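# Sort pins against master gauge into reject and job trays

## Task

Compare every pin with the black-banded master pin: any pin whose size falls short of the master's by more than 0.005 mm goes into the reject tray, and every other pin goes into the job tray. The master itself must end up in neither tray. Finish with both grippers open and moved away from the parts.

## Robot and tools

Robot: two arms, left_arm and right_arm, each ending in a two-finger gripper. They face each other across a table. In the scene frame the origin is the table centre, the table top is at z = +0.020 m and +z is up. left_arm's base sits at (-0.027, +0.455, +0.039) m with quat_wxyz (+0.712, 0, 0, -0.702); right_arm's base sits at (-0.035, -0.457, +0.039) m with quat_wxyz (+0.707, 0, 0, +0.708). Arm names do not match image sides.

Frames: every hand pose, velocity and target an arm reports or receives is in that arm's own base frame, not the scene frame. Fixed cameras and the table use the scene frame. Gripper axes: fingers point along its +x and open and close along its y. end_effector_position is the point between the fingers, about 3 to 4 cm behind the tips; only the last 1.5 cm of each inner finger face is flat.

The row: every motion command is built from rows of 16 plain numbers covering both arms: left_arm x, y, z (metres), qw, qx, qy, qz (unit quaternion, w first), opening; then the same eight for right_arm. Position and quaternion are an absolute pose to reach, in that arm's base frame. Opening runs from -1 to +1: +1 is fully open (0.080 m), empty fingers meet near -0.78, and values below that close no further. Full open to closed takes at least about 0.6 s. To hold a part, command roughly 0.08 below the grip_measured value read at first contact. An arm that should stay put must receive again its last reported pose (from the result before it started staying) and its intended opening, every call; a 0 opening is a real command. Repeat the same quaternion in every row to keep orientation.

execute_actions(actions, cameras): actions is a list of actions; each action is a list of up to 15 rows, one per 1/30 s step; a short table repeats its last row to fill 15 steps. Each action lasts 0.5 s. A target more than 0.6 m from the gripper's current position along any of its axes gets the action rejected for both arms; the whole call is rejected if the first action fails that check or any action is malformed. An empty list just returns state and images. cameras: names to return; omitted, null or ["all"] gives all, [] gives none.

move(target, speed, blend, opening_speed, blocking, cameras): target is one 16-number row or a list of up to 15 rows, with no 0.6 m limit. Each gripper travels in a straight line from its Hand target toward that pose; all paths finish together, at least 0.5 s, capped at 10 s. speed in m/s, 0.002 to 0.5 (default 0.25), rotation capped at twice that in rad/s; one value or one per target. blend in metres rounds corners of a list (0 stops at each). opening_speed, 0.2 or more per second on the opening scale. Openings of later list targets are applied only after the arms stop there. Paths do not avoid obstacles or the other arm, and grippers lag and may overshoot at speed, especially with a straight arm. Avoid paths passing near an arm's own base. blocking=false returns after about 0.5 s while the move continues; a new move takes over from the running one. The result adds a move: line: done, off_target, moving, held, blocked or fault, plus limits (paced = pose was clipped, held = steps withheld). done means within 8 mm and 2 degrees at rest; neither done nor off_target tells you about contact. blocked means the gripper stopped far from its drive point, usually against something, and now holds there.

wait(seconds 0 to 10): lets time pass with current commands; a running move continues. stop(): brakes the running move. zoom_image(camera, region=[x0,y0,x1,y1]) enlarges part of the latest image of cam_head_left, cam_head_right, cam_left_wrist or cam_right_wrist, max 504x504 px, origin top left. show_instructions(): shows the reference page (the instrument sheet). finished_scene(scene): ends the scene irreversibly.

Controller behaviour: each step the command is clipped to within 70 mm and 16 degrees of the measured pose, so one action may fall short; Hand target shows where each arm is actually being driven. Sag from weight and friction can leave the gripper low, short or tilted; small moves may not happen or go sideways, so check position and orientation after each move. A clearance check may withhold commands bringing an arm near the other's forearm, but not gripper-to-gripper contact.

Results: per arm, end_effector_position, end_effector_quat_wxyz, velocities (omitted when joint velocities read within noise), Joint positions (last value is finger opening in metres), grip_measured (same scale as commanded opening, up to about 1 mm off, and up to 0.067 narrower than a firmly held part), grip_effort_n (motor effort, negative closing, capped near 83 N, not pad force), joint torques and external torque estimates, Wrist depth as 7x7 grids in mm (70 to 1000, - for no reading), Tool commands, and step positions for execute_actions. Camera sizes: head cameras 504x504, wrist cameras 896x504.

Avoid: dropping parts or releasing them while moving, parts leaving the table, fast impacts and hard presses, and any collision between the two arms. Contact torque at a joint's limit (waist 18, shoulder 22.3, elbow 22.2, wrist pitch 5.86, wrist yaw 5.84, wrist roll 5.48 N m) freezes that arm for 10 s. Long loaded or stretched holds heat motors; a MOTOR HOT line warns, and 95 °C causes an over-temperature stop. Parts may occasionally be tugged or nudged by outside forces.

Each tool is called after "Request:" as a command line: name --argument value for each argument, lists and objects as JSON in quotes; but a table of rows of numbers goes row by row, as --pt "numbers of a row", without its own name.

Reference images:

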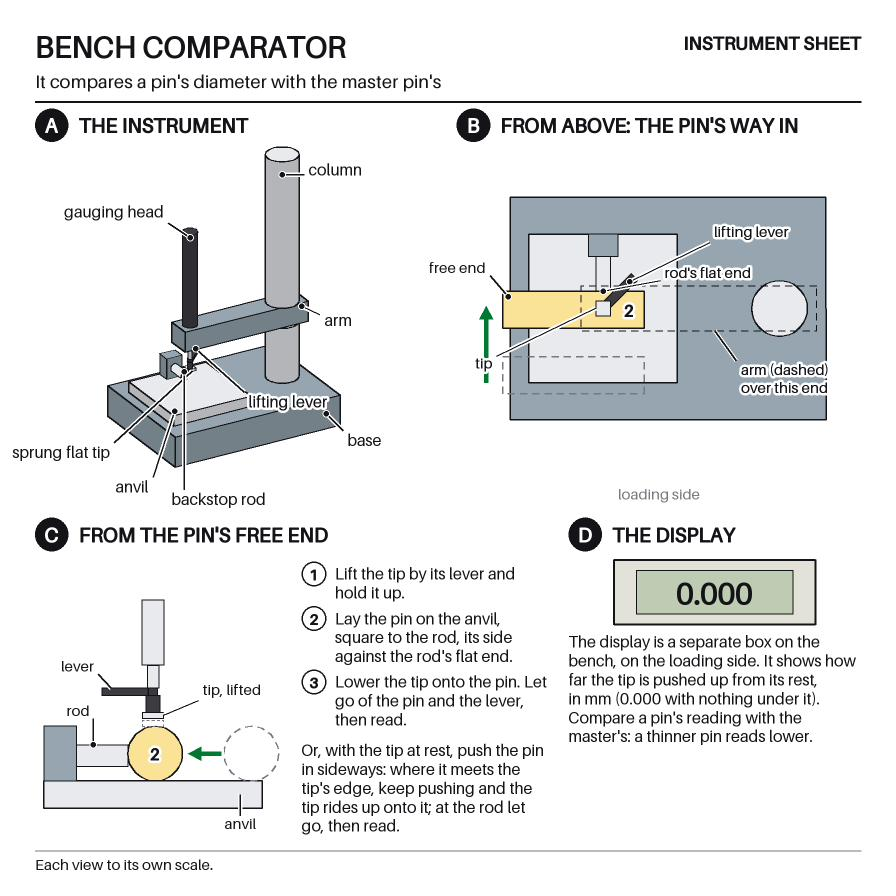

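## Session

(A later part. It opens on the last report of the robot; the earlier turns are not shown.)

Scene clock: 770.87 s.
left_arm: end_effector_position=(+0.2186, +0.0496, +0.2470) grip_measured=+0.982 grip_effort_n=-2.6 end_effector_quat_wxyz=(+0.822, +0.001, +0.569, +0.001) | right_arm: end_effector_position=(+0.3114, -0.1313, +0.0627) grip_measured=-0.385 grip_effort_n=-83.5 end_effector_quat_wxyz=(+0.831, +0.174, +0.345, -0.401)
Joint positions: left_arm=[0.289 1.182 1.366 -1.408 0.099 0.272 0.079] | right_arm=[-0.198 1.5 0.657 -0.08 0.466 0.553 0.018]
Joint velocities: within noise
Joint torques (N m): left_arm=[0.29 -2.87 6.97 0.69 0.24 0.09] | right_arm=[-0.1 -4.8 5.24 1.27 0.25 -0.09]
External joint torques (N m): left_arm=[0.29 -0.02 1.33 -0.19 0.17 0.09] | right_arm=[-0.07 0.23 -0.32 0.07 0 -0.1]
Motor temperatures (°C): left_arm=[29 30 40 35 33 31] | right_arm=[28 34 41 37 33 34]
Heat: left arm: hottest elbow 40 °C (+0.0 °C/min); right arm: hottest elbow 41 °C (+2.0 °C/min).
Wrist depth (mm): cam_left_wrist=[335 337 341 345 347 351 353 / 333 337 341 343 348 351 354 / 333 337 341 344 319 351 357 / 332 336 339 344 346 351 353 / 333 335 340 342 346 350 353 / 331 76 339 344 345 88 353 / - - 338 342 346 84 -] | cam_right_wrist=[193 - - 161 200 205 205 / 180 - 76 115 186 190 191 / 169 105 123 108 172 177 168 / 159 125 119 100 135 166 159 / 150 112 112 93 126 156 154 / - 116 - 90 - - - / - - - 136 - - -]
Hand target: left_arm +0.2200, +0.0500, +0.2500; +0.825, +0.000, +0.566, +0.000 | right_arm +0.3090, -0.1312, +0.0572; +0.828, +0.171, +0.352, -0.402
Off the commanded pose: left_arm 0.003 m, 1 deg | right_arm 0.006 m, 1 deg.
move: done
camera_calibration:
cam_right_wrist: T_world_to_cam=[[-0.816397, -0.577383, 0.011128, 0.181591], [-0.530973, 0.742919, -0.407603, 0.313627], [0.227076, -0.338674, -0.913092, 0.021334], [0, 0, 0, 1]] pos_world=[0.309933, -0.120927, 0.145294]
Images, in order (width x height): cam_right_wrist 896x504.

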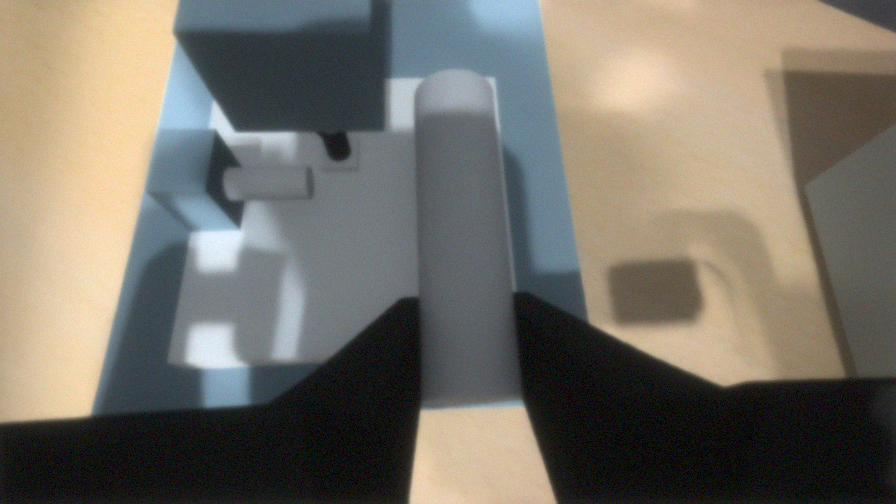

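Request:
move --pt "0.22 0.05 0.25 0.825 0 0.566 0 1 0.3090 -0.1312 0.0575 0.8278 0.1710 0.3522 -0.4019 -0.48" --pt "0.22 0.05 0.25 0.825 0 0.566 0 1 0.3290 -0.1178 0.0590 0.8278 0.1710 0.3522 -0.4019 -0.48" --pt "0.22 0.05 0.25 0.825 0 0.566 0 1 0.3388 -0.1102 0.0590 0.8278 0.1710 0.3522 -0.4019 -0.48" --cameras '["cam_right_wrist"]' --speed 0.04 --blend '[0.0005, 0.002, 0]'

Request:
move --pt "0.22 0.05 0.25 0.825 0 0.566 0 1 0.3385 -0.1106 0.0580 0.8278 0.1710 0.3522 -0.4019 0.0" --pt "0.22 0.05 0.25 0.825 0 0.566 0 1 0.3163 -0.0834 0.095 0.8278 0.1710 0.3522 -0.4019 0.0" --pt "0.22 0.05 0.25 0.825 0 0.566 0 1 0.21 -0.11 0.17 0.8278 0.1710 0.3522 -0.4019 0.0" --cameras '["cam_right_wrist"]' --speed '[0.04, 0.08, 0.25]' --blend '[0, 0.015, 0]' --opening_speed 0.6

Request:
zoom_image --camera "cam_right_wrist" --region '[640, 160, 800, 270]'

Scene clock: 780.07 s.
left_arm: end_effector_position=(+0.2186, +0.0496, +0.2470) grip_measured=+0.982 grip_effort_n=-3.0 end_effector_quat_wxyz=(+0.822, +0.001, +0.569, +0.001) | right_arm: end_effector_position=(+0.3344, -0.1156, +0.0625) grip_measured=-0.385 grip_effort_n=-83.5 end_effector_quat_wxyz=(+0.826, +0.170, +0.346, -0.411)
Joint positions: left_arm=[0.289 1.182 1.366 -1.408 0.099 0.272 0.079] | right_arm=[-0.114 1.593 0.755 -0.136 0.535 0.637 0.018]
Joint velocities: within noise
Joint torques (N m): left_arm=[0.29 -2.87 6.97 0.69 0.24 0.1] | right_arm=[0.91 -4.82 6.91 1.01 -0.21 0.07]
External joint torques (N m): left_arm=[0.28 -0.05 1.35 -0.2 0.18 0.1] | right_arm=[0.84 0.91 1.32 -0.15 -0.49 0.07]
Motor temperatures (°C): left_arm=[29 30 40 35 33 31] | right_arm=[28 34 40 38 33 34]
Heat: left arm: hottest elbow 40 °C (+0.0 °C/min); right arm: hottest elbow 40 °C (-1.0 °C/min).
Wrist depth (mm): cam_left_wrist=[334 337 341 345 348 351 354 / 334 337 340 344 348 351 353 / 333 335 339 343 317 350 356 / 332 336 340 343 347 351 353 / 332 334 340 342 346 351 354 / 331 76 339 343 346 88 354 / - - 339 342 345 84 -] | cam_right_wrist=[191 194 157 - 170 209 212 / 178 180 135 - 151 193 196 / 167 168 111 110 131 180 183 / 157 157 119 100 123 168 170 / 148 148 112 93 94 157 160 / 141 141 - 90 - - - / - - - 136 - - -]
Hand target: left_arm +0.2200, +0.0500, +0.2500; +0.825, +0.000, +0.566, +0.000 | right_arm +0.3387, -0.1101, +0.0591; +0.828, +0.171, +0.352, -0.402
Off the commanded pose: left_arm 0.003 m, 1 deg | right_arm 0.008 m, 1 deg.
move: done; blend cut to 0.0002 m at target 1
camera_calibration:
cam_right_wrist: T_world_to_cam=[[-0.825895, -0.56317, 0.027143, 0.213273], [-0.523112, 0.747412, -0.409546, 0.312028], [0.210357, -0.352441, -0.911886, 0.0251748], [0, 0, 0, 1]] pos_world=[0.334072, -0.104232, 0.144958]
Images, in order (width x height): cam_right_wrist 896x504.

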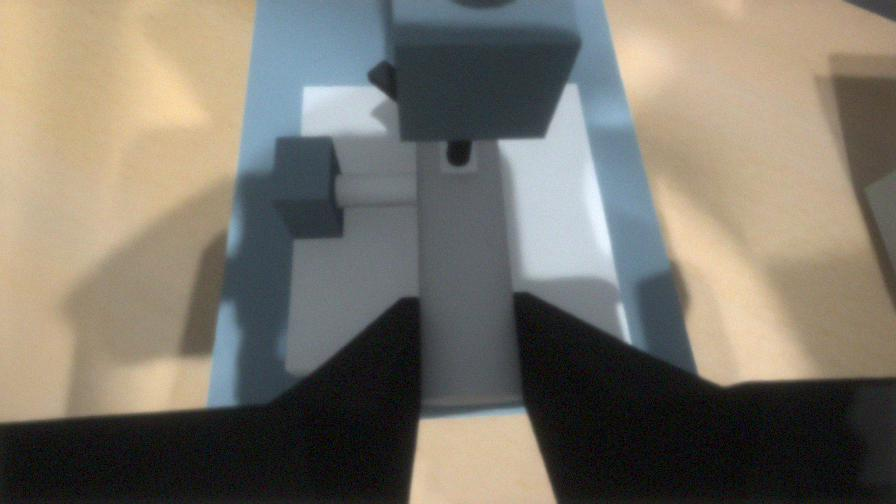

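Scene clock: 783.00 s.
left_arm: end_effector_position=(+0.2186, +0.0496, +0.2470) grip_measured=+0.982 grip_effort_n=-2.6 end_effector_quat_wxyz=(+0.822, +0.001, +0.569, +0.001) | right_arm: end_effector_position=(+0.2092, -0.1096, +0.1646) grip_measured=-0.004 grip_effort_n=14.2 end_effector_quat_wxyz=(+0.825, +0.169, +0.359, -0.403)
Joint positions: left_arm=[0.289 1.182 1.366 -1.408 0.099 0.272 0.079] | right_arm=[-0.188 0.913 0.741 -0.787 0.474 0.561 0.035]
Joint velocities: within noise
Joint torques (N m): left_arm=[0.29 -2.86 6.97 0.68 0.24 0.1] | right_arm=[-0.2 -3.32 8.17 0.96 0.18 -0.13]
External joint torques (N m): left_arm=[0.27 -0.08 1.36 -0.19 0.18 0.1] | right_arm=[-0.19 -1.5 1.73 -0.21 -0.07 -0.14]
Motor temperatures (°C): left_arm=[29 30 40 35 33 31] | right_arm=[28 34 41 38 33 34]
Heat: left arm: hottest elbow 40 °C (+0.0 °C/min); right arm: hottest elbow 41 °C (+0.0 °C/min).
Wrist depth (mm): cam_left_wrist=[334 338 341 345 348 350 353 / 334 336 340 344 346 351 353 / 332 336 340 343 318 351 355 / 332 336 339 344 348 351 352 / 332 336 339 344 347 351 354 / 331 76 339 342 346 88 352 / - - 338 342 348 84 -] | cam_right_wrist=[314 186 285 332 326 196 199 / 296 201 267 310 205 197 197 / 278 232 246 292 214 209 209 / 262 238 244 275 225 222 226 / 248 253 97 258 93 235 264 / 238 - - 245 82 - - / - - - 233 - - -]
Hand target: left_arm +0.2200, +0.0500, +0.2500; +0.825, +0.000, +0.566, +0.000 | right_arm +0.2099, -0.1100, +0.1699; +0.828, +0.171, +0.352, -0.402
Off the commanded pose: left_arm 0.003 m, 1 deg | right_arm 0.005 m, 1 deg.
move: done
camera_calibration:
cam_right_wrist: T_world_to_cam=[[-0.816061, -0.576946, 0.0343153, 0.105782], [-0.543146, 0.745248, -0.386778, 0.28411], [0.197577, -0.334273, -0.921534, 0.152927], [0, 0, 0, 1]] pos_world=[0.210423, -0.0995827, 0.247185]
Images, in order (width x height): cam_right_wrist 896x504.

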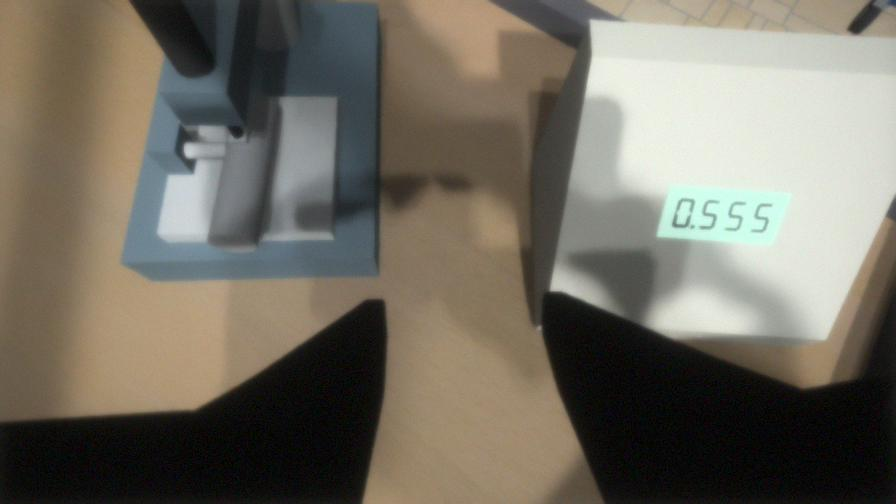

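Scaled by 3.150 from the camera's 896x504 image, which has a finer 1280x720 frame.

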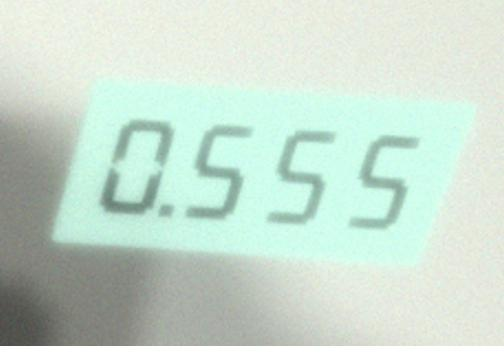

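Request:
move --pt "0.22 0.05 0.25 0.825 0 0.566 0 1 0.3130 -0.0920 0.090 0.8278 0.1710 0.3522 -0.4019 0.05" --pt "0.22 0.05 0.25 0.825 0 0.566 0 1 0.3350 -0.1210 0.0568 0.8278 0.1710 0.3522 -0.4019 0.05" --pt "0.22 0.05 0.25 0.825 0 0.566 0 1 0.3350 -0.1210 0.0568 0.8278 0.1710 0.3522 -0.4019 -0.48" --pt "0.22 0.05 0.25 0.825 0 0.566 0 1 0.3125 -0.1390 0.0590 0.8278 0.1710 0.3522 -0.4019 -0.48" --pt "0.22 0.05 0.25 0.825 0 0.566 0 1 0.300 -0.128 0.11 0.8278 0.1710 0.3522 -0.4019 -0.48" --pt "0.22 0.05 0.25 0.825 0 0.566 0 1 0.2172 -0.02 0.09 0.9239 0 0.3827 0 -0.48" --pt "0.22 0.05 0.25 0.825 0 0.566 0 1 0.2172 -0.015 0.022 0.9239 0 0.3827 0 -0.48" --cameras '["cam_right_wrist"]' --speed '[0.25, 0.08, 0.06, 0.06, 0.12, 0.2, 0.1]' --blend '[0.003, 0, 0, 0.003, 0.02, 0.01, 0]' --opening_speed 0.8

Scene clock: 806.23 s.
left_arm: end_effector_position=(+0.2186, +0.0496, +0.2470) grip_measured=+0.982 grip_effort_n=-2.6 end_effector_quat_wxyz=(+0.822, +0.001, +0.569, +0.001) | right_arm: end_effector_position=(+0.2161, -0.0152, +0.0210) grip_measured=-0.383 grip_effort_n=-83.5 end_effector_quat_wxyz=(+0.922, +0.000, +0.386, +0.001)
Joint positions: left_arm=[0.289 1.182 1.366 -1.408 0.099 0.272 0.079] | right_arm=[-0.137 0.845 0.09 -0.043 -0.097 -0.099 0.018]
Joint velocities: within noise
Joint torques (N m): left_arm=[0.3 -2.86 6.98 0.69 0.24 0.1] | right_arm=[0.22 -1.44 6.41 1.71 0.03 0.13]
External joint torques (N m): left_arm=[0.32 0 1.32 -0.19 0.16 0.09] | right_arm=[0.24 -0.41 0.35 0.31 0.07 0.13]
Motor temperatures (°C): left_arm=[29 30 40 35 33 31] | right_arm=[28 34 44 37 33 34]
Heat: left arm: hottest elbow 40 °C (+0.0 °C/min); right arm: hottest elbow 44 °C (+4.1 °C/min).
Wrist depth (mm): cam_left_wrist=[333 336 341 345 348 352 354 / 334 336 341 344 348 351 354 / 333 336 341 343 318 350 354 / 332 335 341 343 347 351 351 / 332 334 339 342 346 351 355 / 330 76 339 342 346 88 352 / - - 337 342 346 84 -] | cam_right_wrist=[146 144 146 147 147 148 145 / - 135 136 116 137 138 139 / 123 126 127 107 129 129 130 / 115 119 119 99 121 121 122 / 112 112 114 92 113 116 115 / 107 107 - 88 - - - / - - - 101 89 - -]
Hand target: left_arm +0.2200, +0.0500, +0.2500; +0.825, +0.000, +0.566, +0.000 | right_arm +0.2172, -0.0150, +0.0221; +0.924, +0.000, +0.383, +0.000
Off the commanded pose: left_arm 0.003 m, 1 deg | right_arm 0.001 m, 0 deg.
move: done
camera_calibration:
cam_right_wrist: T_world_to_cam=[[-0.0491468, -0.998524, 0.0231246, -0.00109099], [-0.912499, 0.0354747, -0.407537, 0.231434], [0.406115, -0.0411304, -0.912896, 0.0100633], [0, 0, 0, 1]] pos_world=[0.207043, -0.00888552, 0.10353]
Images, in order (width x height): cam_right_wrist 896x504.

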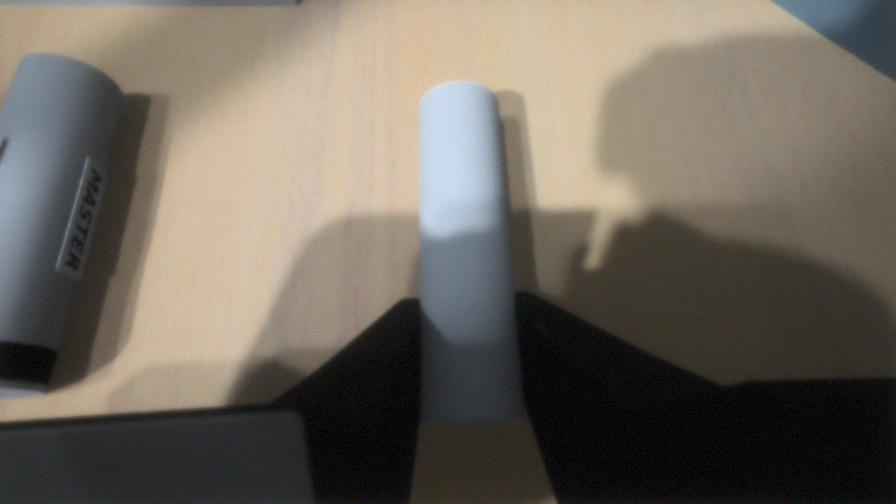

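Request:
move --pt "0.22 0.05 0.25 0.825 0 0.566 0 1 0.2172 -0.015 0.0205 0.9239 0 0.3827 0 -0.48" --pt "0.22 0.05 0.25 0.825 0 0.566 0 1 0.2172 -0.015 0.0205 0.9239 0 0.3827 0 -0.05" --pt "0.22 0.05 0.25 0.825 0 0.566 0 1 0.185 -0.015 0.06 0.9239 0 0.3827 0 0.0" --pt "0.22 0.05 0.25 0.825 0 0.566 0 1 0.205 0.085 0.07 0.9239 0 0.3827 0 0.1" --pt "0.22 0.05 0.25 0.825 0 0.566 0 1 0.2215 0.084 0.035 0.9239 0 0.3827 0 0.1" --cameras '["cam_right_wrist"]' --speed '[0.03, 0.05, 0.1, 0.2, 0.08]' --opening_speed 0.8

Scene clock: 818.27 s.
left_arm: end_effector_position=(+0.2186, +0.0496, +0.2470) grip_measured=+0.982 grip_effort_n=-2.6 end_effector_quat_wxyz=(+0.822, +0.001, +0.569, +0.001) | right_arm: end_effector_position=(+0.2229, +0.0854, +0.0382) grip_measured=+0.096 grip_effort_n=14.2 end_effector_quat_wxyz=(+0.925, +0.003, +0.379, +0.000)
Joint positions: left_arm=[0.289 1.182 1.366 -1.408 0.099 0.272 0.079] | right_arm=[0.633 1.048 0.237 -0.073 0.432 0.48 0.039]
Joint velocities: within noise
Joint torques (N m): left_arm=[0.3 -2.87 6.98 0.69 0.24 0.09] | right_arm=[-0.2 -1.98 5.43 1.31 0.14 -0.13]
External joint torques (N m): left_arm=[0.3 -0.11 1.38 -0.19 0.17 0.09] | right_arm=[-0.2 -0.05 -0.22 0.07 -0.08 -0.13]
Motor temperatures (°C): left_arm=[29 30 40 35 33 31] | right_arm=[28 34 43 38 33 34]
Heat: left arm: hottest elbow 40 °C (+0.0 °C/min); right arm: hottest elbow 43 °C (+3.0 °C/min).
Wrist depth (mm): cam_left_wrist=[333 337 342 345 347 351 353 / 332 336 340 343 348 352 354 / 333 336 340 343 318 351 356 / 333 337 339 344 347 351 353 / 332 334 338 342 344 351 355 / 331 76 339 342 346 88 353 / - - 338 342 345 84 -] | cam_right_wrist=[159 167 167 163 172 179 180 / 157 158 160 162 164 166 167 / 147 148 149 146 153 153 151 / 137 139 140 121 142 143 128 / 129 130 132 115 103 135 118 / 123 - 86 121 86 - - / - - 115 118 118 - -]
Hand target: left_arm +0.2200, +0.0500, +0.2500; +0.825, +0.000, +0.566, +0.000 | right_arm +0.2214, +0.0839, +0.0350; +0.924, +0.000, +0.383, +0.000
Off the commanded pose: left_arm 0.003 m, 1 deg | right_arm 0.004 m, 1 deg.
move: done
camera_calibration:
cam_right_wrist: T_world_to_cam=[[-0.0522813, -0.998503, 0.016089, 0.100213], [-0.905943, 0.0406441, -0.421444, 0.23967], [0.420159, -0.0366094, -0.906712, 0.0233363], [0, 0, 0, 1]] pos_world=[0.212562, 0.0911761, 0.120554]
Images, in order (width x height): cam_right_wrist 896x504.

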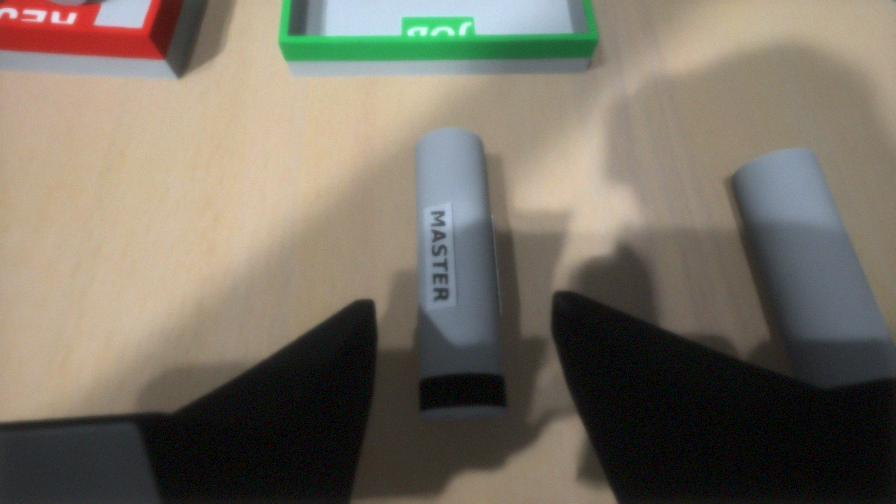

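Request:
move --pt "0.22 0.05 0.25 0.825 0 0.566 0 1 0.2198 0.085 0.0165 0.9239 0 0.3827 0 0.1" --pt "0.22 0.05 0.25 0.825 0 0.566 0 1 0.2198 0.085 0.0165 0.9239 0 0.3827 0 -0.48" --pt "0.22 0.05 0.25 0.825 0 0.566 0 1 0.215 0.08 0.09 0.9239 0 0.3827 0 -0.48" --pt "0.22 0.05 0.25 0.825 0 0.566 0 1 0.255 -0.06 0.12 0.8278 0.1710 0.3522 -0.4019 -0.48" --pt "0.22 0.05 0.25 0.825 0 0.566 0 1 0.3080 -0.1320 0.095 0.8278 0.1710 0.3522 -0.4019 -0.48" --pt "0.22 0.05 0.25 0.825 0 0.566 0 1 0.3090 -0.1312 0.057 0.8278 0.1710 0.3522 -0.4019 -0.48" --cameras '["cam_right_wrist"]' --speed '[0.05, 0.05, 0.12, 0.22, 0.2, 0.06]' --blend '[0, 0, 0.01, 0.03, 0.005, 0]' --opening_speed 0.8

Request:
move --pt "0.22 0.05 0.25 0.825 0 0.566 0 1 0.3090 -0.1312 0.0575 0.8278 0.1710 0.3522 -0.4019 -0.48" --pt "0.22 0.05 0.25 0.825 0 0.566 0 1 0.3290 -0.1178 0.0590 0.8278 0.1710 0.3522 -0.4019 -0.48" --pt "0.22 0.05 0.25 0.825 0 0.566 0 1 0.3388 -0.1102 0.0590 0.8278 0.1710 0.3522 -0.4019 -0.48" --cameras '["cam_right_wrist"]' --speed 0.04 --blend '[0.0002, 0.002, 0]'

Scene clock: 831.60 s.
left_arm: end_effector_position=(+0.2186, +0.0496, +0.2470) grip_measured=+0.982 grip_effort_n=-3.0 end_effector_quat_wxyz=(+0.822, +0.001, +0.569, +0.001) | right_arm: end_effector_position=(+0.3116, -0.1314, +0.0632) grip_measured=-0.385 grip_effort_n=-83.5 end_effector_quat_wxyz=(+0.831, +0.174, +0.344, -0.401)
Joint positions: left_arm=[0.289 1.182 1.366 -1.408 0.099 0.272 0.079] | right_arm=[-0.198 1.499 0.657 -0.08 0.467 0.553 0.018]
Joint velocities: within noise
Joint torques (N m): left_arm=[0.3 -2.87 6.98 0.69 0.24 0.09] | right_arm=[-0.09 -4.72 5.13 1.22 0.23 -0.09]
External joint torques (N m): left_arm=[0.29 -0.06 1.31 -0.22 0.18 0.09] | right_arm=[-0.08 0.36 -0.5 0.01 -0.02 -0.09]
Motor temperatures (°C): left_arm=[29 30 40 35 33 31] | right_arm=[28 33 42 38 33 34]
Heat: left arm: hottest elbow 40 °C (+0.0 °C/min); right arm: hottest elbow 42 °C (+1.0 °C/min).
Wrist depth (mm): cam_left_wrist=[334 337 340 345 347 351 354 / 334 337 341 344 347 351 354 / 333 337 340 343 318 351 355 / 332 336 340 344 347 354 352 / 332 336 339 343 347 351 355 / 331 76 339 343 346 88 354 / - - 337 342 346 84 -] | cam_right_wrist=[194 - - 162 201 206 206 / 181 - 76 116 187 191 192 / 170 106 124 108 172 178 168 / 160 125 119 101 136 167 159 / 151 113 112 93 126 157 155 / - 116 - 142 - - - / - - - 138 - - -]
Hand target: left_arm +0.2200, +0.0500, +0.2500; +0.825, +0.000, +0.566, +0.000 | right_arm +0.3089, -0.1312, +0.0571; +0.828, +0.171, +0.352, -0.402
Off the commanded pose: left_arm 0.003 m, 1 deg | right_arm 0.007 m, 1 deg.
move: done
camera_calibration:
cam_right_wrist: T_world_to_cam=[[-0.816704, -0.576969, 0.0100325, 0.1819], [-0.529928, 0.74301, -0.408794, 0.313725], [0.228407, -0.339181, -0.912571, 0.0211423], [0, 0, 0, 1]] pos_world=[0.309982, -0.120979, 0.145718]
Images, in order (width x height): cam_right_wrist 896x504.

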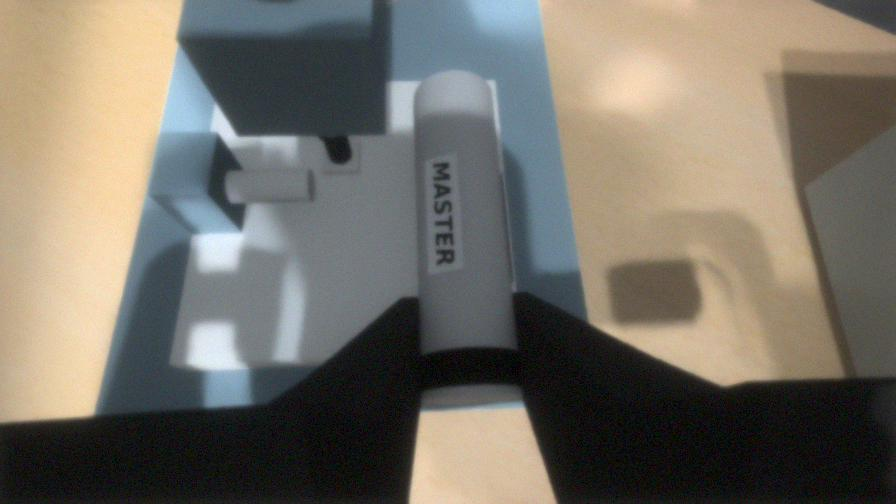

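Scene clock: 832.90 s.
left_arm: end_effector_position=(+0.2186, +0.0496, +0.2470) grip_measured=+0.982 grip_effort_n=-2.6 end_effector_quat_wxyz=(+0.822, +0.001, +0.569, +0.001) | right_arm: end_effector_position=(+0.3344, -0.1160, +0.0630) grip_measured=-0.385 grip_effort_n=-83.5 end_effector_quat_wxyz=(+0.826, +0.170, +0.345, -0.412)
Joint positions: left_arm=[0.289 1.182 1.366 -1.408 0.099 0.272 0.079] | right_arm=[-0.115 1.593 0.756 -0.135 0.537 0.637 0.018]
Joint velocities: within noise
Joint torques (N m): left_arm=[0.3 -2.86 6.97 0.69 0.23 0.09] | right_arm=[1.03 -4.77 6.88 1.03 -0.27 0.11]
External joint torques (N m): left_arm=[0.28 -0.08 1.38 -0.19 0.17 0.09] | right_arm=[1.02 0.93 1.39 -0.1 -0.55 0.1]
Motor temperatures (°C): left_arm=[29 30 40 35 33 31] | right_arm=[28 33 42 38 33 34]
Heat: left arm: hottest elbow 40 °C (+0.0 °C/min); right arm: hottest elbow 42 °C (+1.0 °C/min).
Wrist depth (mm): cam_left_wrist=[335 337 340 344 346 352 353 / 333 337 340 344 348 350 354 / 333 336 339 343 318 351 354 / 332 335 340 343 347 351 353 / 332 334 339 343 346 351 354 / 332 76 339 343 345 88 353 / - - 339 342 346 84 -] | cam_right_wrist=[192 195 158 - 170 210 214 / 179 181 143 - 152 195 197 / 168 169 112 110 132 181 184 / 158 158 119 101 124 169 171 / 149 148 113 93 95 157 161 / 142 142 - 118 - - - / - - - 138 - - -]
Hand target: left_arm +0.2200, +0.0500, +0.2500; +0.825, +0.000, +0.566, +0.000 | right_arm +0.3386, -0.1101, +0.0591; +0.828, +0.171, +0.352, -0.402
Off the commanded pose: left_arm 0.003 m, 1 deg | right_arm 0.008 m, 1 deg.
move: done
camera_calibration:
cam_right_wrist: T_world_to_cam=[[-0.826567, -0.562196, 0.0268745, 0.213422], [-0.521773, 0.747483, -0.411123, 0.312229], [0.211043, -0.353843, -0.911184, 0.0250214], [0, 0, 0, 1]] pos_world=[0.33404, -0.104547, 0.145428]
Images, in order (width x height): cam_right_wrist 896x504.

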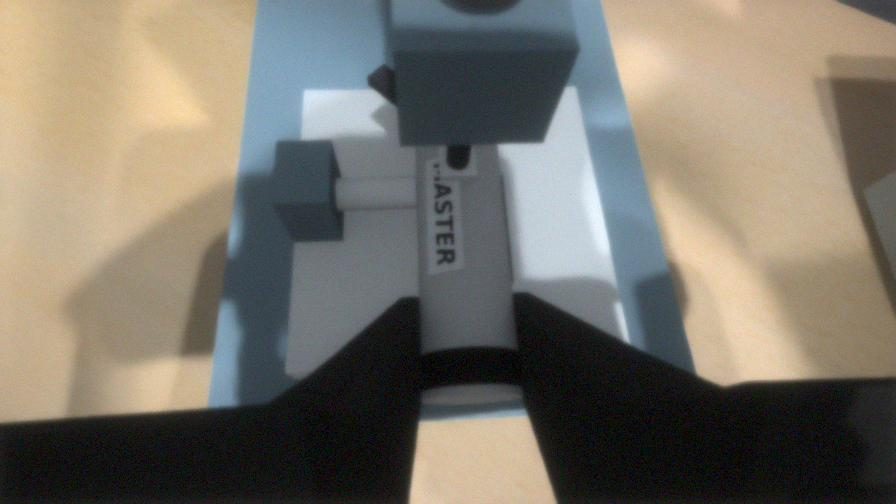

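Request:
move --pt "0.22 0.05 0.25 0.825 0 0.566 0 1 0.3385 -0.1106 0.0580 0.8278 0.1710 0.3522 -0.4019 0.0" --pt "0.22 0.05 0.25 0.825 0 0.566 0 1 0.3163 -0.0834 0.095 0.8278 0.1710 0.3522 -0.4019 0.0" --pt "0.22 0.05 0.25 0.825 0 0.566 0 1 0.21 -0.11 0.17 0.8278 0.1710 0.3522 -0.4019 0.0" --cameras '["cam_right_wrist"]' --speed '[0.04, 0.08, 0.25]' --blend '[0, 0.015, 0]' --opening_speed 0.6

Request:
zoom_image --camera "cam_right_wrist" --region '[640, 160, 800, 270]'

Scene clock: 840.73 s.
left_arm: end_effector_position=(+0.2186, +0.0496, +0.2470) grip_measured=+0.982 grip_effort_n=-2.6 end_effector_quat_wxyz=(+0.822, +0.001, +0.569, +0.001) | right_arm: end_effector_position=(+0.2092, -0.1096, +0.1646) grip_measured=-0.004 grip_effort_n=15.1 end_effector_quat_wxyz=(+0.825, +0.169, +0.359, -0.403)
Joint positions: left_arm=[0.289 1.182 1.366 -1.408 0.099 0.272 0.079] | right_arm=[-0.188 0.913 0.741 -0.787 0.474 0.561 0.035]
Joint velocities: within noise
Joint torques (N m): left_arm=[0.29 -2.86 6.97 0.69 0.24 0.09] | right_arm=[-0.23 -3.33 8.18 0.94 0.18 -0.14]
External joint torques (N m): left_arm=[0.3 -0.07 1.36 -0.19 0.16 0.09] | right_arm=[-0.22 -1.56 1.81 -0.22 -0.07 -0.14]
Motor temperatures (°C): left_arm=[29 30 40 35 33 31] | right_arm=[28 34 42 38 33 34]
Heat: left arm: hottest elbow 40 °C (+0.0 °C/min); right arm: hottest elbow 42 °C (+2.0 °C/min).
Wrist depth (mm): cam_left_wrist=[333 338 341 346 347 350 353 / 334 337 340 343 347 351 353 / 334 335 339 344 318 352 356 / 333 336 339 344 347 351 352 / 332 335 340 342 347 349 356 / 331 76 339 342 346 88 352 / - - 338 341 345 84 -] | cam_right_wrist=[314 186 284 331 326 195 199 / 295 200 266 310 205 197 197 / 277 232 246 291 214 209 209 / 262 236 244 274 225 222 226 / 248 252 97 259 93 235 263 / 239 - - 245 82 - - / - - - 233 - - -]
Hand target: left_arm +0.2200, +0.0500, +0.2500; +0.825, +0.000, +0.566, +0.000 | right_arm +0.2099, -0.1100, +0.1699; +0.828, +0.171, +0.352, -0.402
Off the commanded pose: left_arm 0.003 m, 1 deg | right_arm 0.005 m, 1 deg.
move: done
camera_calibration:
cam_right_wrist: T_world_to_cam=[[-0.816061, -0.576946, 0.0343153, 0.105782], [-0.543146, 0.745248, -0.386778, 0.28411], [0.197577, -0.334273, -0.921534, 0.152927], [0, 0, 0, 1]] pos_world=[0.210423, -0.0995827, 0.247185]
Images, in order (width x height): cam_right_wrist 896x504.

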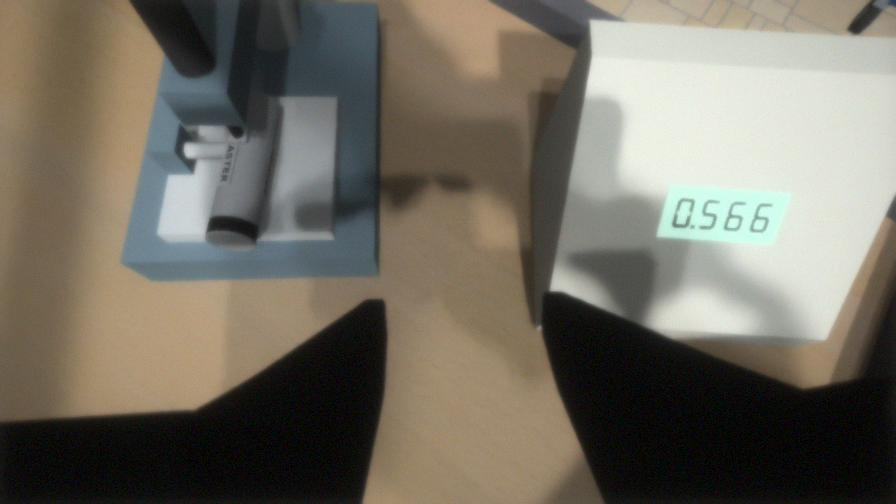

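Scaled by 3.150 from the camera's 896x504 image, which has a finer 1280x720 frame.

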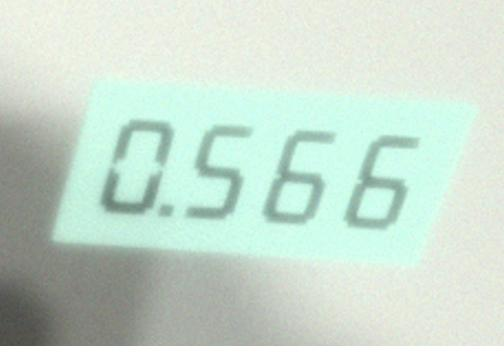

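Request:
move --pt "0.22 0.05 0.25 0.825 0 0.566 0 1 0.3130 -0.0920 0.090 0.8278 0.1710 0.3522 -0.4019 0.05" --pt "0.22 0.05 0.25 0.825 0 0.566 0 1 0.3350 -0.1210 0.0568 0.8278 0.1710 0.3522 -0.4019 0.05" --pt "0.22 0.05 0.25 0.825 0 0.566 0 1 0.3350 -0.1210 0.0568 0.8278 0.1710 0.3522 -0.4019 -0.48" --pt "0.22 0.05 0.25 0.825 0 0.566 0 1 0.3105 -0.1404 0.0595 0.8278 0.1710 0.3522 -0.4019 -0.48" --pt "0.22 0.05 0.25 0.825 0 0.566 0 1 0.3060 -0.1320 0.0610 0.8278 0.1710 0.3522 -0.4019 -0.48" --cameras '["cam_right_wrist"]' --speed '[0.25, 0.08, 0.06, 0.06, 0.05]' --blend '[0.003, 0, 0, 0, 0]' --opening_speed 0.8

Scene clock: 855.83 s.
left_arm: end_effector_position=(+0.2186, +0.0496, +0.2470) grip_measured=+0.982 grip_effort_n=-3.0 end_effector_quat_wxyz=(+0.822, +0.001, +0.569, +0.001) | right_arm: end_effector_position=(+0.3093, -0.1338, +0.0621) grip_measured=-0.381 grip_effort_n=-83.5 end_effector_quat_wxyz=(+0.829, +0.171, +0.350, -0.402)
Joint positions: left_arm=[0.289 1.182 1.366 -1.408 0.099 0.272 0.079] | right_arm=[-0.208 1.499 0.659 -0.09 0.461 0.541 0.018]
Joint velocities: within noise
Joint torques (N m): left_arm=[0.3 -2.86 6.97 0.69 0.24 0.09] | right_arm=[0.32 -7.13 4.9 0.8 0.32 0.13]
External joint torques (N m): left_arm=[0.3 -0.06 1.36 -0.19 0.17 0.09] | right_arm=[0.33 -2.12 -0.62 -0.38 0.08 0.12]
Motor temperatures (°C): left_arm=[29 30 40 35 33 31] | right_arm=[28 34 44 37 33 34]
Heat: left arm: hottest elbow 40 °C (+0.0 °C/min); right arm: hottest elbow 44 °C (+0.0 °C/min).
Wrist depth (mm): cam_left_wrist=[335 337 341 345 348 350 353 / 333 337 341 344 347 351 355 / 332 336 340 343 318 351 356 / 333 335 341 345 346 350 351 / 331 335 340 343 347 351 354 / 331 76 339 343 346 88 353 / - - 338 342 346 84 -] | cam_right_wrist=[- - - 159 199 204 204 / 177 - 94 115 185 189 192 / 166 107 123 106 173 177 156 / 156 117 117 99 161 166 155 / 146 110 111 91 126 156 154 / - 113 - 92 87 - - / - - - 136 - - -]
Hand target: left_arm +0.2200, +0.0500, +0.2500; +0.825, +0.000, +0.566, +0.000 | right_arm +0.3061, -0.1321, +0.0609; +0.828, +0.171, +0.352, -0.402
Off the commanded pose: left_arm 0.003 m, 1 deg | right_arm 0.004 m, 0 deg.
move: done
camera_calibration:
cam_right_wrist: T_world_to_cam=[[-0.815787, -0.577973, 0.0209466, 0.177576], [-0.536547, 0.742803, -0.400451, 0.315311], [0.215891, -0.337922, -0.916079, 0.0241591], [0, 0, 0, 1]] pos_world=[0.308828, -0.123415, 0.144679]
Images, in order (width x height): cam_right_wrist 896x504.

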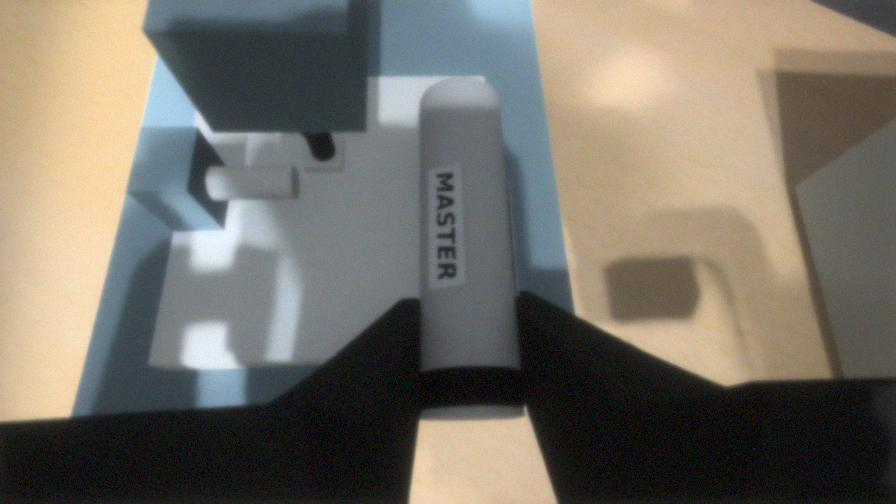

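Request:
move --pt "0.22 0.05 0.25 0.825 0 0.566 0 1 0.3030 -0.1280 0.0600 0.8278 0.1710 0.3522 -0.4019 -0.48" --pt "0.22 0.05 0.25 0.825 0 0.566 0 1 0.3240 -0.1112 0.0600 0.8278 0.1710 0.3522 -0.4019 -0.48" --pt "0.22 0.05 0.25 0.825 0 0.566 0 1 0.3337 -0.1037 0.0600 0.8278 0.1710 0.3522 -0.4019 -0.48" --cameras '["cam_right_wrist"]' --speed 0.04 --blend '[0.0002, 0.002, 0]'

Scene clock: 862.50 s.
left_arm: end_effector_position=(+0.2186, +0.0496, +0.2470) grip_measured=+0.982 grip_effort_n=-2.6 end_effector_quat_wxyz=(+0.822, +0.001, +0.569, +0.001) | right_arm: end_effector_position=(+0.3293, -0.1076, +0.0615) grip_measured=-0.381 grip_effort_n=-83.5 end_effector_quat_wxyz=(+0.826, +0.170, +0.349, -0.408)
Joint positions: left_arm=[0.289 1.182 1.366 -1.408 0.099 0.272 0.079] | right_arm=[-0.09 1.574 0.738 -0.152 0.542 0.658 0.018]
Joint velocities: within noise
Joint torques (N m): left_arm=[0.3 -2.87 6.97 0.68 0.24 0.09] | right_arm=[0.69 -5.06 6.98 1.03 -0.02 0.08]
External joint torques (N m): left_arm=[0.32 0 1.3 -0.2 0.16 0.09] | right_arm=[0.68 0.43 1.52 -0.07 -0.3 0.08]
Motor temperatures (°C): left_arm=[29 30 40 35 33 31] | right_arm=[28 35 43 37 33 34]
Heat: left arm: hottest elbow 40 °C (+0.0 °C/min); right arm: hottest elbow 43 °C (-1.0 °C/min).
Wrist depth (mm): cam_left_wrist=[333 336 341 343 347 351 354 / 333 337 339 344 347 351 354 / 333 336 340 345 318 350 355 / 332 336 340 343 346 350 353 / 332 335 339 343 347 351 354 / 331 76 338 342 346 88 354 / - - 339 341 345 84 -] | cam_right_wrist=[188 191 155 - 160 207 209 / 176 178 132 114 140 192 194 / 164 166 118 106 130 179 179 / 156 156 118 100 121 166 169 / 147 146 113 91 95 154 160 / 140 140 - 92 88 - - / - - - 136 - - -]
Hand target: left_arm +0.2200, +0.0500, +0.2500; +0.825, +0.000, +0.566, +0.000 | right_arm +0.3335, -0.1037, +0.0600; +0.828, +0.171, +0.352, -0.402
Off the commanded pose: left_arm 0.003 m, 1 deg | right_arm 0.006 m, 1 deg.
move: done
camera_calibration:
cam_right_wrist: T_world_to_cam=[[-0.822429, -0.568161, 0.0283414, 0.211883], [-0.529399, 0.746185, -0.403665, 0.304581], [0.208199, -0.346989, -0.914468, 0.0296333], [0, 0, 0, 1]] pos_world=[0.329334, -0.0966079, 0.144042]
Images, in order (width x height): cam_right_wrist 896x504.

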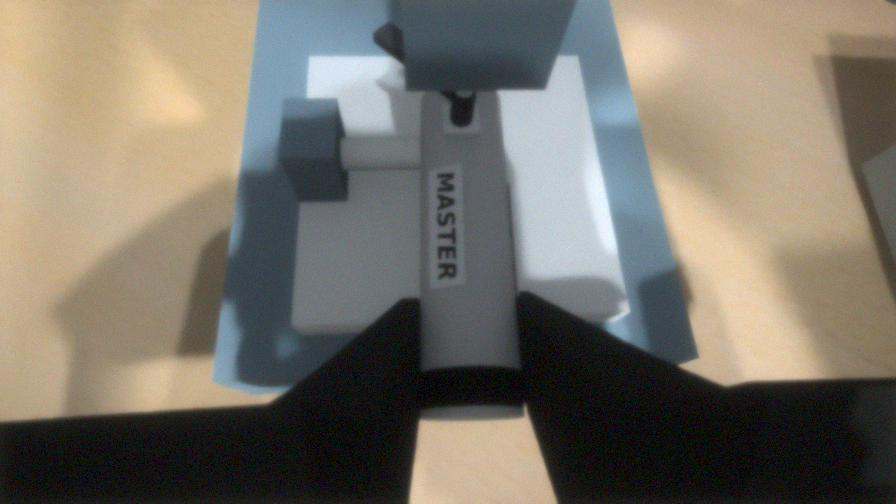

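Request:
move --pt "0.22 0.05 0.25 0.825 0 0.566 0 1 0.3337 -0.1037 0.0585 0.8278 0.1710 0.3522 -0.4019 0.0" --pt "0.22 0.05 0.25 0.825 0 0.566 0 1 0.3115 -0.0765 0.095 0.8278 0.1710 0.3522 -0.4019 0.0" --pt "0.22 0.05 0.25 0.825 0 0.566 0 1 0.21 -0.11 0.17 0.8278 0.1710 0.3522 -0.4019 0.0" --cameras '["cam_right_wrist"]' --speed '[0.04, 0.08, 0.25]' --blend '[0, 0.015, 0]' --opening_speed 0.6

Request:
zoom_image --camera "cam_right_wrist" --region '[640, 160, 800, 270]'

Scene clock: 869.40 s.
left_arm: end_effector_position=(+0.2186, +0.0496, +0.2470) grip_measured=+0.982 grip_effort_n=-3.0 end_effector_quat_wxyz=(+0.822, +0.001, +0.569, +0.001) | right_arm: end_effector_position=(+0.2092, -0.1096, +0.1647) grip_measured=-0.004 grip_effort_n=14.7 end_effector_quat_wxyz=(+0.825, +0.169, +0.359, -0.403)
Joint positions: left_arm=[0.289 1.182 1.366 -1.408 0.099 0.272 0.079] | right_arm=[-0.188 0.913 0.741 -0.788 0.474 0.561 0.035]
Joint velocities: within noise
Joint torques (N m): left_arm=[0.29 -2.87 6.97 0.68 0.24 0.09] | right_arm=[-0.23 -3.33 8.15 0.98 0.18 -0.12]
External joint torques (N m): left_arm=[0.31 -0.07 1.35 -0.19 0.17 0.09] | right_arm=[-0.21 -1.52 1.76 -0.18 -0.07 -0.12]
Motor temperatures (°C): left_arm=[29 30 40 35 33 31] | right_arm=[28 35 42 37 33 34]
Heat: left arm: hottest elbow 40 °C (+0.0 °C/min); right arm: hottest elbow 42 °C (-2.0 °C/min).
Wrist depth (mm): cam_left_wrist=[334 337 341 344 347 351 353 / 334 338 341 344 348 351 353 / 333 336 340 344 319 351 355 / 332 336 339 344 348 351 352 / 332 335 339 343 346 351 355 / 331 76 339 342 345 88 354 / - - 338 342 345 84 -] | cam_right_wrist=[313 186 285 333 327 195 - / 296 200 267 310 205 197 197 / 278 231 246 292 214 208 209 / 261 233 243 275 225 223 226 / 248 252 97 259 93 235 263 / 238 - - 245 82 - - / - - - 233 - - -]
Hand target: left_arm +0.2200, +0.0500, +0.2500; +0.825, +0.000, +0.566, +0.000 | right_arm +0.2099, -0.1100, +0.1700; +0.828, +0.171, +0.352, -0.402
Off the commanded pose: left_arm 0.003 m, 1 deg | right_arm 0.005 m, 1 deg.
move: done
camera_calibration:
cam_right_wrist: T_world_to_cam=[[-0.816061, -0.576946, 0.0343153, 0.105774], [-0.543146, 0.745248, -0.386778, 0.284143], [0.197577, -0.334273, -0.921534, 0.153018], [0, 0, 0, 1]] pos_world=[0.210416, -0.0995815, 0.247281]
Images, in order (width x height): cam_right_wrist 896x504.

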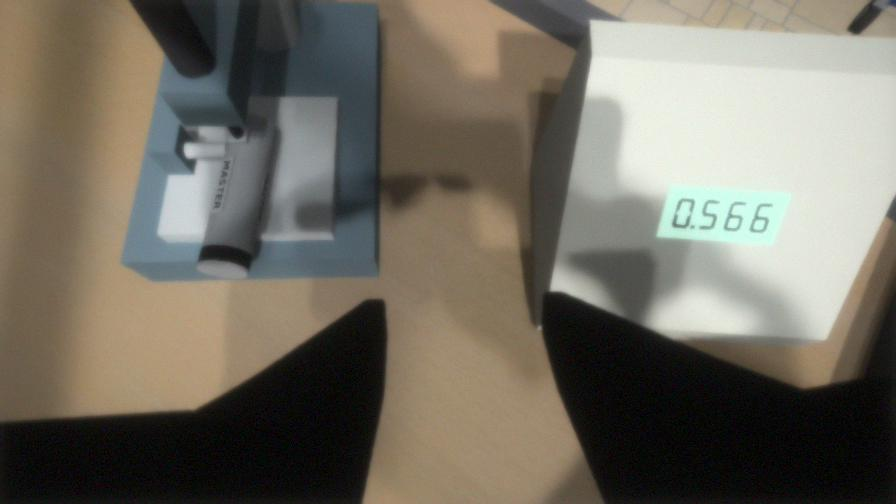

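Scaled by 3.150 from the camera's 896x504 image, which has a finer 1280x720 frame.

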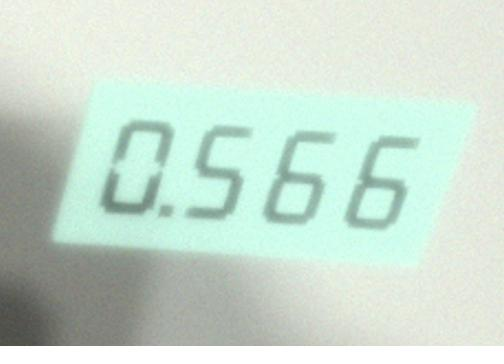

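Request:
move --pt "0.22 0.05 0.25 0.825 0 0.566 0 1 0.205 -0.08 0.12 0.9239 0 0.3827 0 0.1" --pt "0.22 0.05 0.25 0.825 0 0.566 0 1 0.205 -0.015 0.07 0.9239 0 0.3827 0 0.1" --pt "0.22 0.05 0.25 0.825 0 0.566 0 1 0.2155 -0.0145 0.035 0.9239 0 0.3827 0 0.1" --blend '[0.02,0.01,0]' --speed '[0.2,0.2,0.1]'

Scene clock: 894.17 s.
left_arm: end_effector_position=(+0.2186, +0.0496, +0.2470) grip_measured=+0.982 grip_effort_n=-3.0 end_effector_quat_wxyz=(+0.822, +0.001, +0.569, +0.001) | right_arm: end_effector_position=(+0.2170, -0.0149, +0.0382) grip_measured=+0.096 grip_effort_n=14.7 end_effector_quat_wxyz=(+0.925, -0.001, +0.379, +0.000)
Joint positions: left_arm=[0.289 1.182 1.366 -1.408 0.099 0.272 0.079] | right_arm=[-0.135 0.76 0.139 -0.161 -0.096 -0.098 0.039]
Joint velocities: within noise
Joint torques (N m): left_arm=[0.3 -2.87 6.97 0.69 0.24 0.09] | right_arm=[0.22 -0.93 5.99 1.45 0.06 0.14]
External joint torques (N m): left_arm=[0.29 -0.02 1.34 -0.19 0.17 0.09] | right_arm=[0.22 -0.06 -0.33 0.05 0.11 0.14]
Motor temperatures (°C): left_arm=[29 30 41 35 33 31] | right_arm=[28 34 46 36 33 34]
Heat: left arm: hottest elbow 41 °C (+1.0 °C/min); right arm: hottest elbow 46 °C (+4.1 °C/min).
Wrist depth (mm): cam_left_wrist=[334 337 341 344 348 350 353 / 334 337 342 344 347 351 355 / 332 336 340 343 318 351 356 / 333 335 339 344 346 351 352 / 332 335 339 343 347 350 354 / 331 76 339 344 346 88 354 / - - 338 342 345 84 -] | cam_right_wrist=[160 161 169 173 174 169 146 / 157 158 159 160 161 162 158 / 147 147 148 130 150 151 152 / 137 138 139 122 141 141 142 / 130 130 132 128 103 133 133 / 124 - 86 107 81 - - / - - 115 117 118 - -]
Hand target: left_arm +0.2200, +0.0500, +0.2500; +0.825, +0.000, +0.566, +0.000 | right_arm +0.2153, -0.0145, +0.0350; +0.924, +0.000, +0.383, +0.000
Off the commanded pose: left_arm 0.003 m, 1 deg | right_arm 0.004 m, 0 deg.
move: done
camera_calibration:
cam_left_wrist: T_world_to_cam=[[-0.00395326, -0.999237, 0.0388556, 0.0470618], [-0.999714, 0.00303214, -0.0237366, 0.256555], [0.0236006, -0.0389383, -0.998963, 0.323277], [0, 0, 0, 1]] pos_world=[0.249038, 0.0588358, 0.327203]
cam_right_wrist: T_world_to_cam=[[-0.0490981, -0.998501, 0.0241837, -0.00128792], [-0.906295, 0.0343615, -0.421247, 0.238368], [0.419785, -0.0425999, -0.906624, 0.0221179], [0, 0, 0, 1]] pos_world=[0.206684, -0.00853447, 0.120496]

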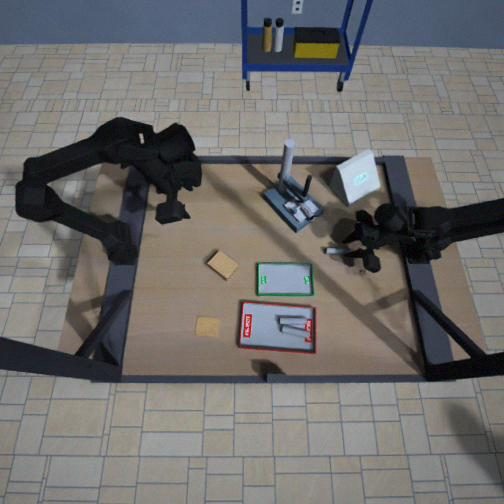

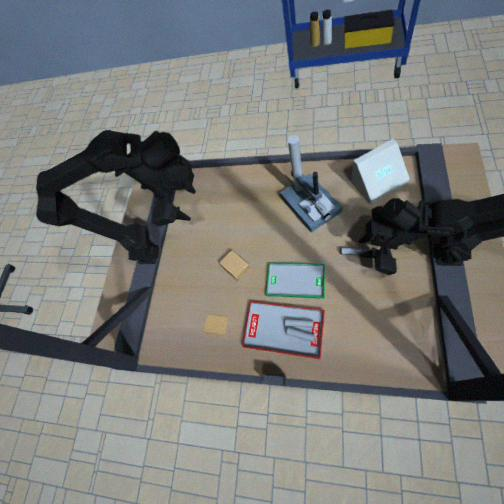

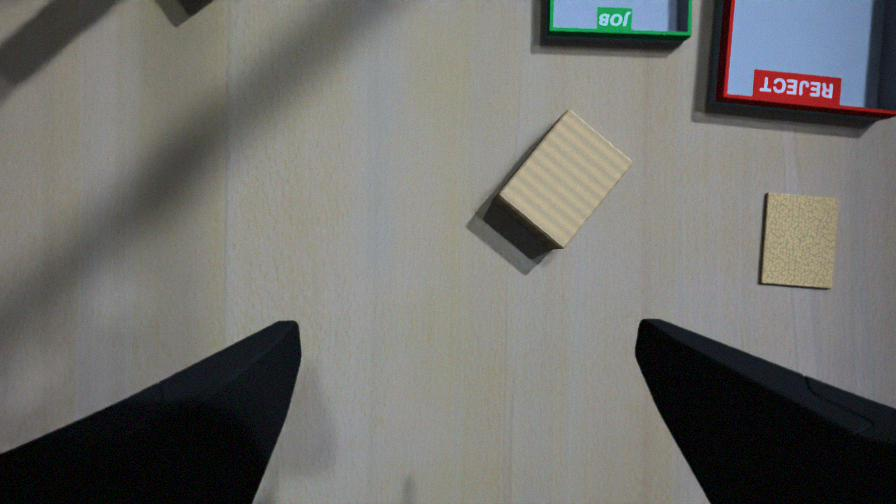

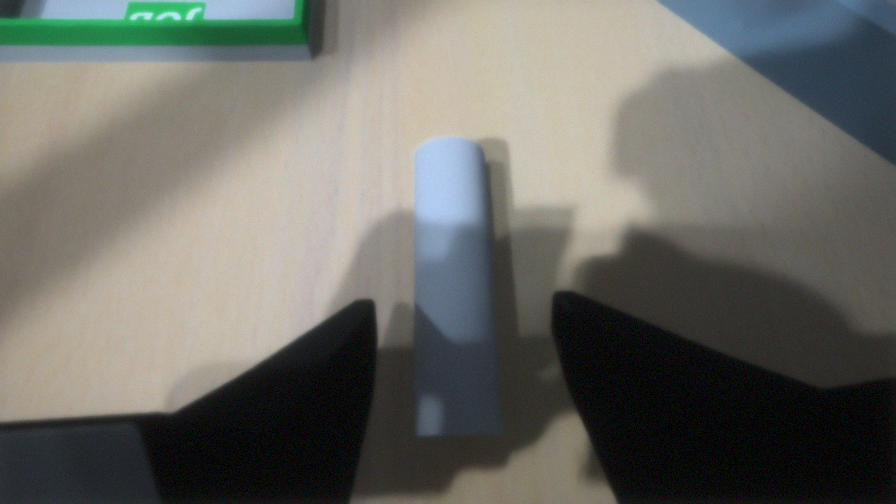

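Request:
move --pt "0.22 0.05 0.25 0.825 0 0.566 0 1 0.212 -0.0125 0.030 0.9239 0 0.3827 0 0.1" --pt "0.22 0.05 0.25 0.825 0 0.566 0 1 0.212 -0.0125 0.0165 0.9239 0 0.3827 0 0.1" --speed 0.06 --blend '[0.004,0]' --cameras '["cam_right_wrist"]'

Scene clock: 899.43 s.
left_arm: end_effector_position=(+0.2186, +0.0496, +0.2470) grip_measured=+0.982 grip_effort_n=-3.0 end_effector_quat_wxyz=(+0.822, +0.001, +0.569, +0.001) | right_arm: end_effector_position=(+0.2138, -0.0129, +0.0196) grip_measured=+0.096 grip_effort_n=14.2 end_effector_quat_wxyz=(+0.925, -0.001, +0.379, +0.001)
Joint positions: left_arm=[0.289 1.182 1.366 -1.408 0.099 0.272 0.079] | right_arm=[-0.121 0.815 0.067 -0.033 -0.086 -0.087 0.039]
Joint velocities: within noise
Joint torques (N m): left_arm=[0.3 -2.86 6.98 0.69 0.24 0.09] | right_arm=[0.23 -0.87 5.72 1.44 0.06 0.14]
External joint torques (N m): left_arm=[0.31 -0.04 1.32 -0.21 0.16 0.09] | right_arm=[0.23 0 -0.34 0.03 0.11 0.13]
Motor temperatures (°C): left_arm=[29 30 41 35 33 31] | right_arm=[28 34 45 37 33 34]
Heat: left arm: hottest elbow 41 °C (+1.0 °C/min); right arm: hottest elbow 45 °C (+3.0 °C/min).
Wrist depth (mm): cam_left_wrist=[334 337 340 345 348 351 353 / 333 337 340 345 347 351 354 / 333 336 340 343 318 351 356 / 333 337 339 342 347 352 352 / 332 334 339 342 347 349 354 / 332 76 340 344 346 88 353 / - - 339 342 347 84 -] | cam_right_wrist=[147 146 147 149 149 150 147 / 135 136 136 116 138 139 140 / 126 127 127 108 129 130 130 / 120 119 119 100 121 121 122 / 111 112 113 94 104 115 115 / 106 - 86 91 94 - - / - - 86 101 101 - -]
Hand target: left_arm +0.2200, +0.0500, +0.2500; +0.825, +0.000, +0.566, +0.000 | right_arm +0.2119, -0.0125, +0.0166; +0.924, +0.000, +0.383, +0.000
Off the commanded pose: left_arm 0.003 m, 1 deg | right_arm 0.004 m, 0 deg.
move: done; blend cut to 0.0032 m at target 1
camera_calibration:
cam_right_wrist: T_world_to_cam=[[-0.0488736, -0.998519, 0.023914, 0.00102068], [-0.9062, 0.0342613, -0.421459, 0.227537], [0.420015, -0.0422691, -0.906532, 0.00666709], [0, 0, 0, 1]] pos_world=[0.203443, -0.00649471, 0.101917]
Images, in order (width x height): cam_right_wrist 896x504.

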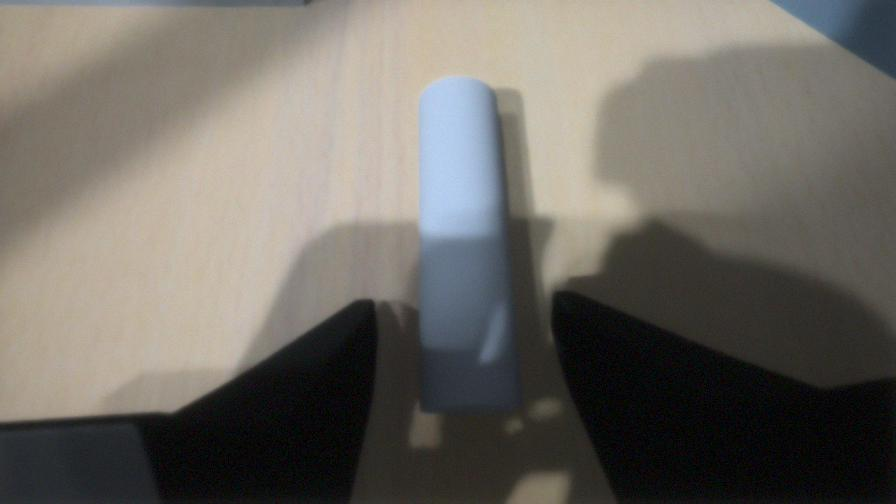

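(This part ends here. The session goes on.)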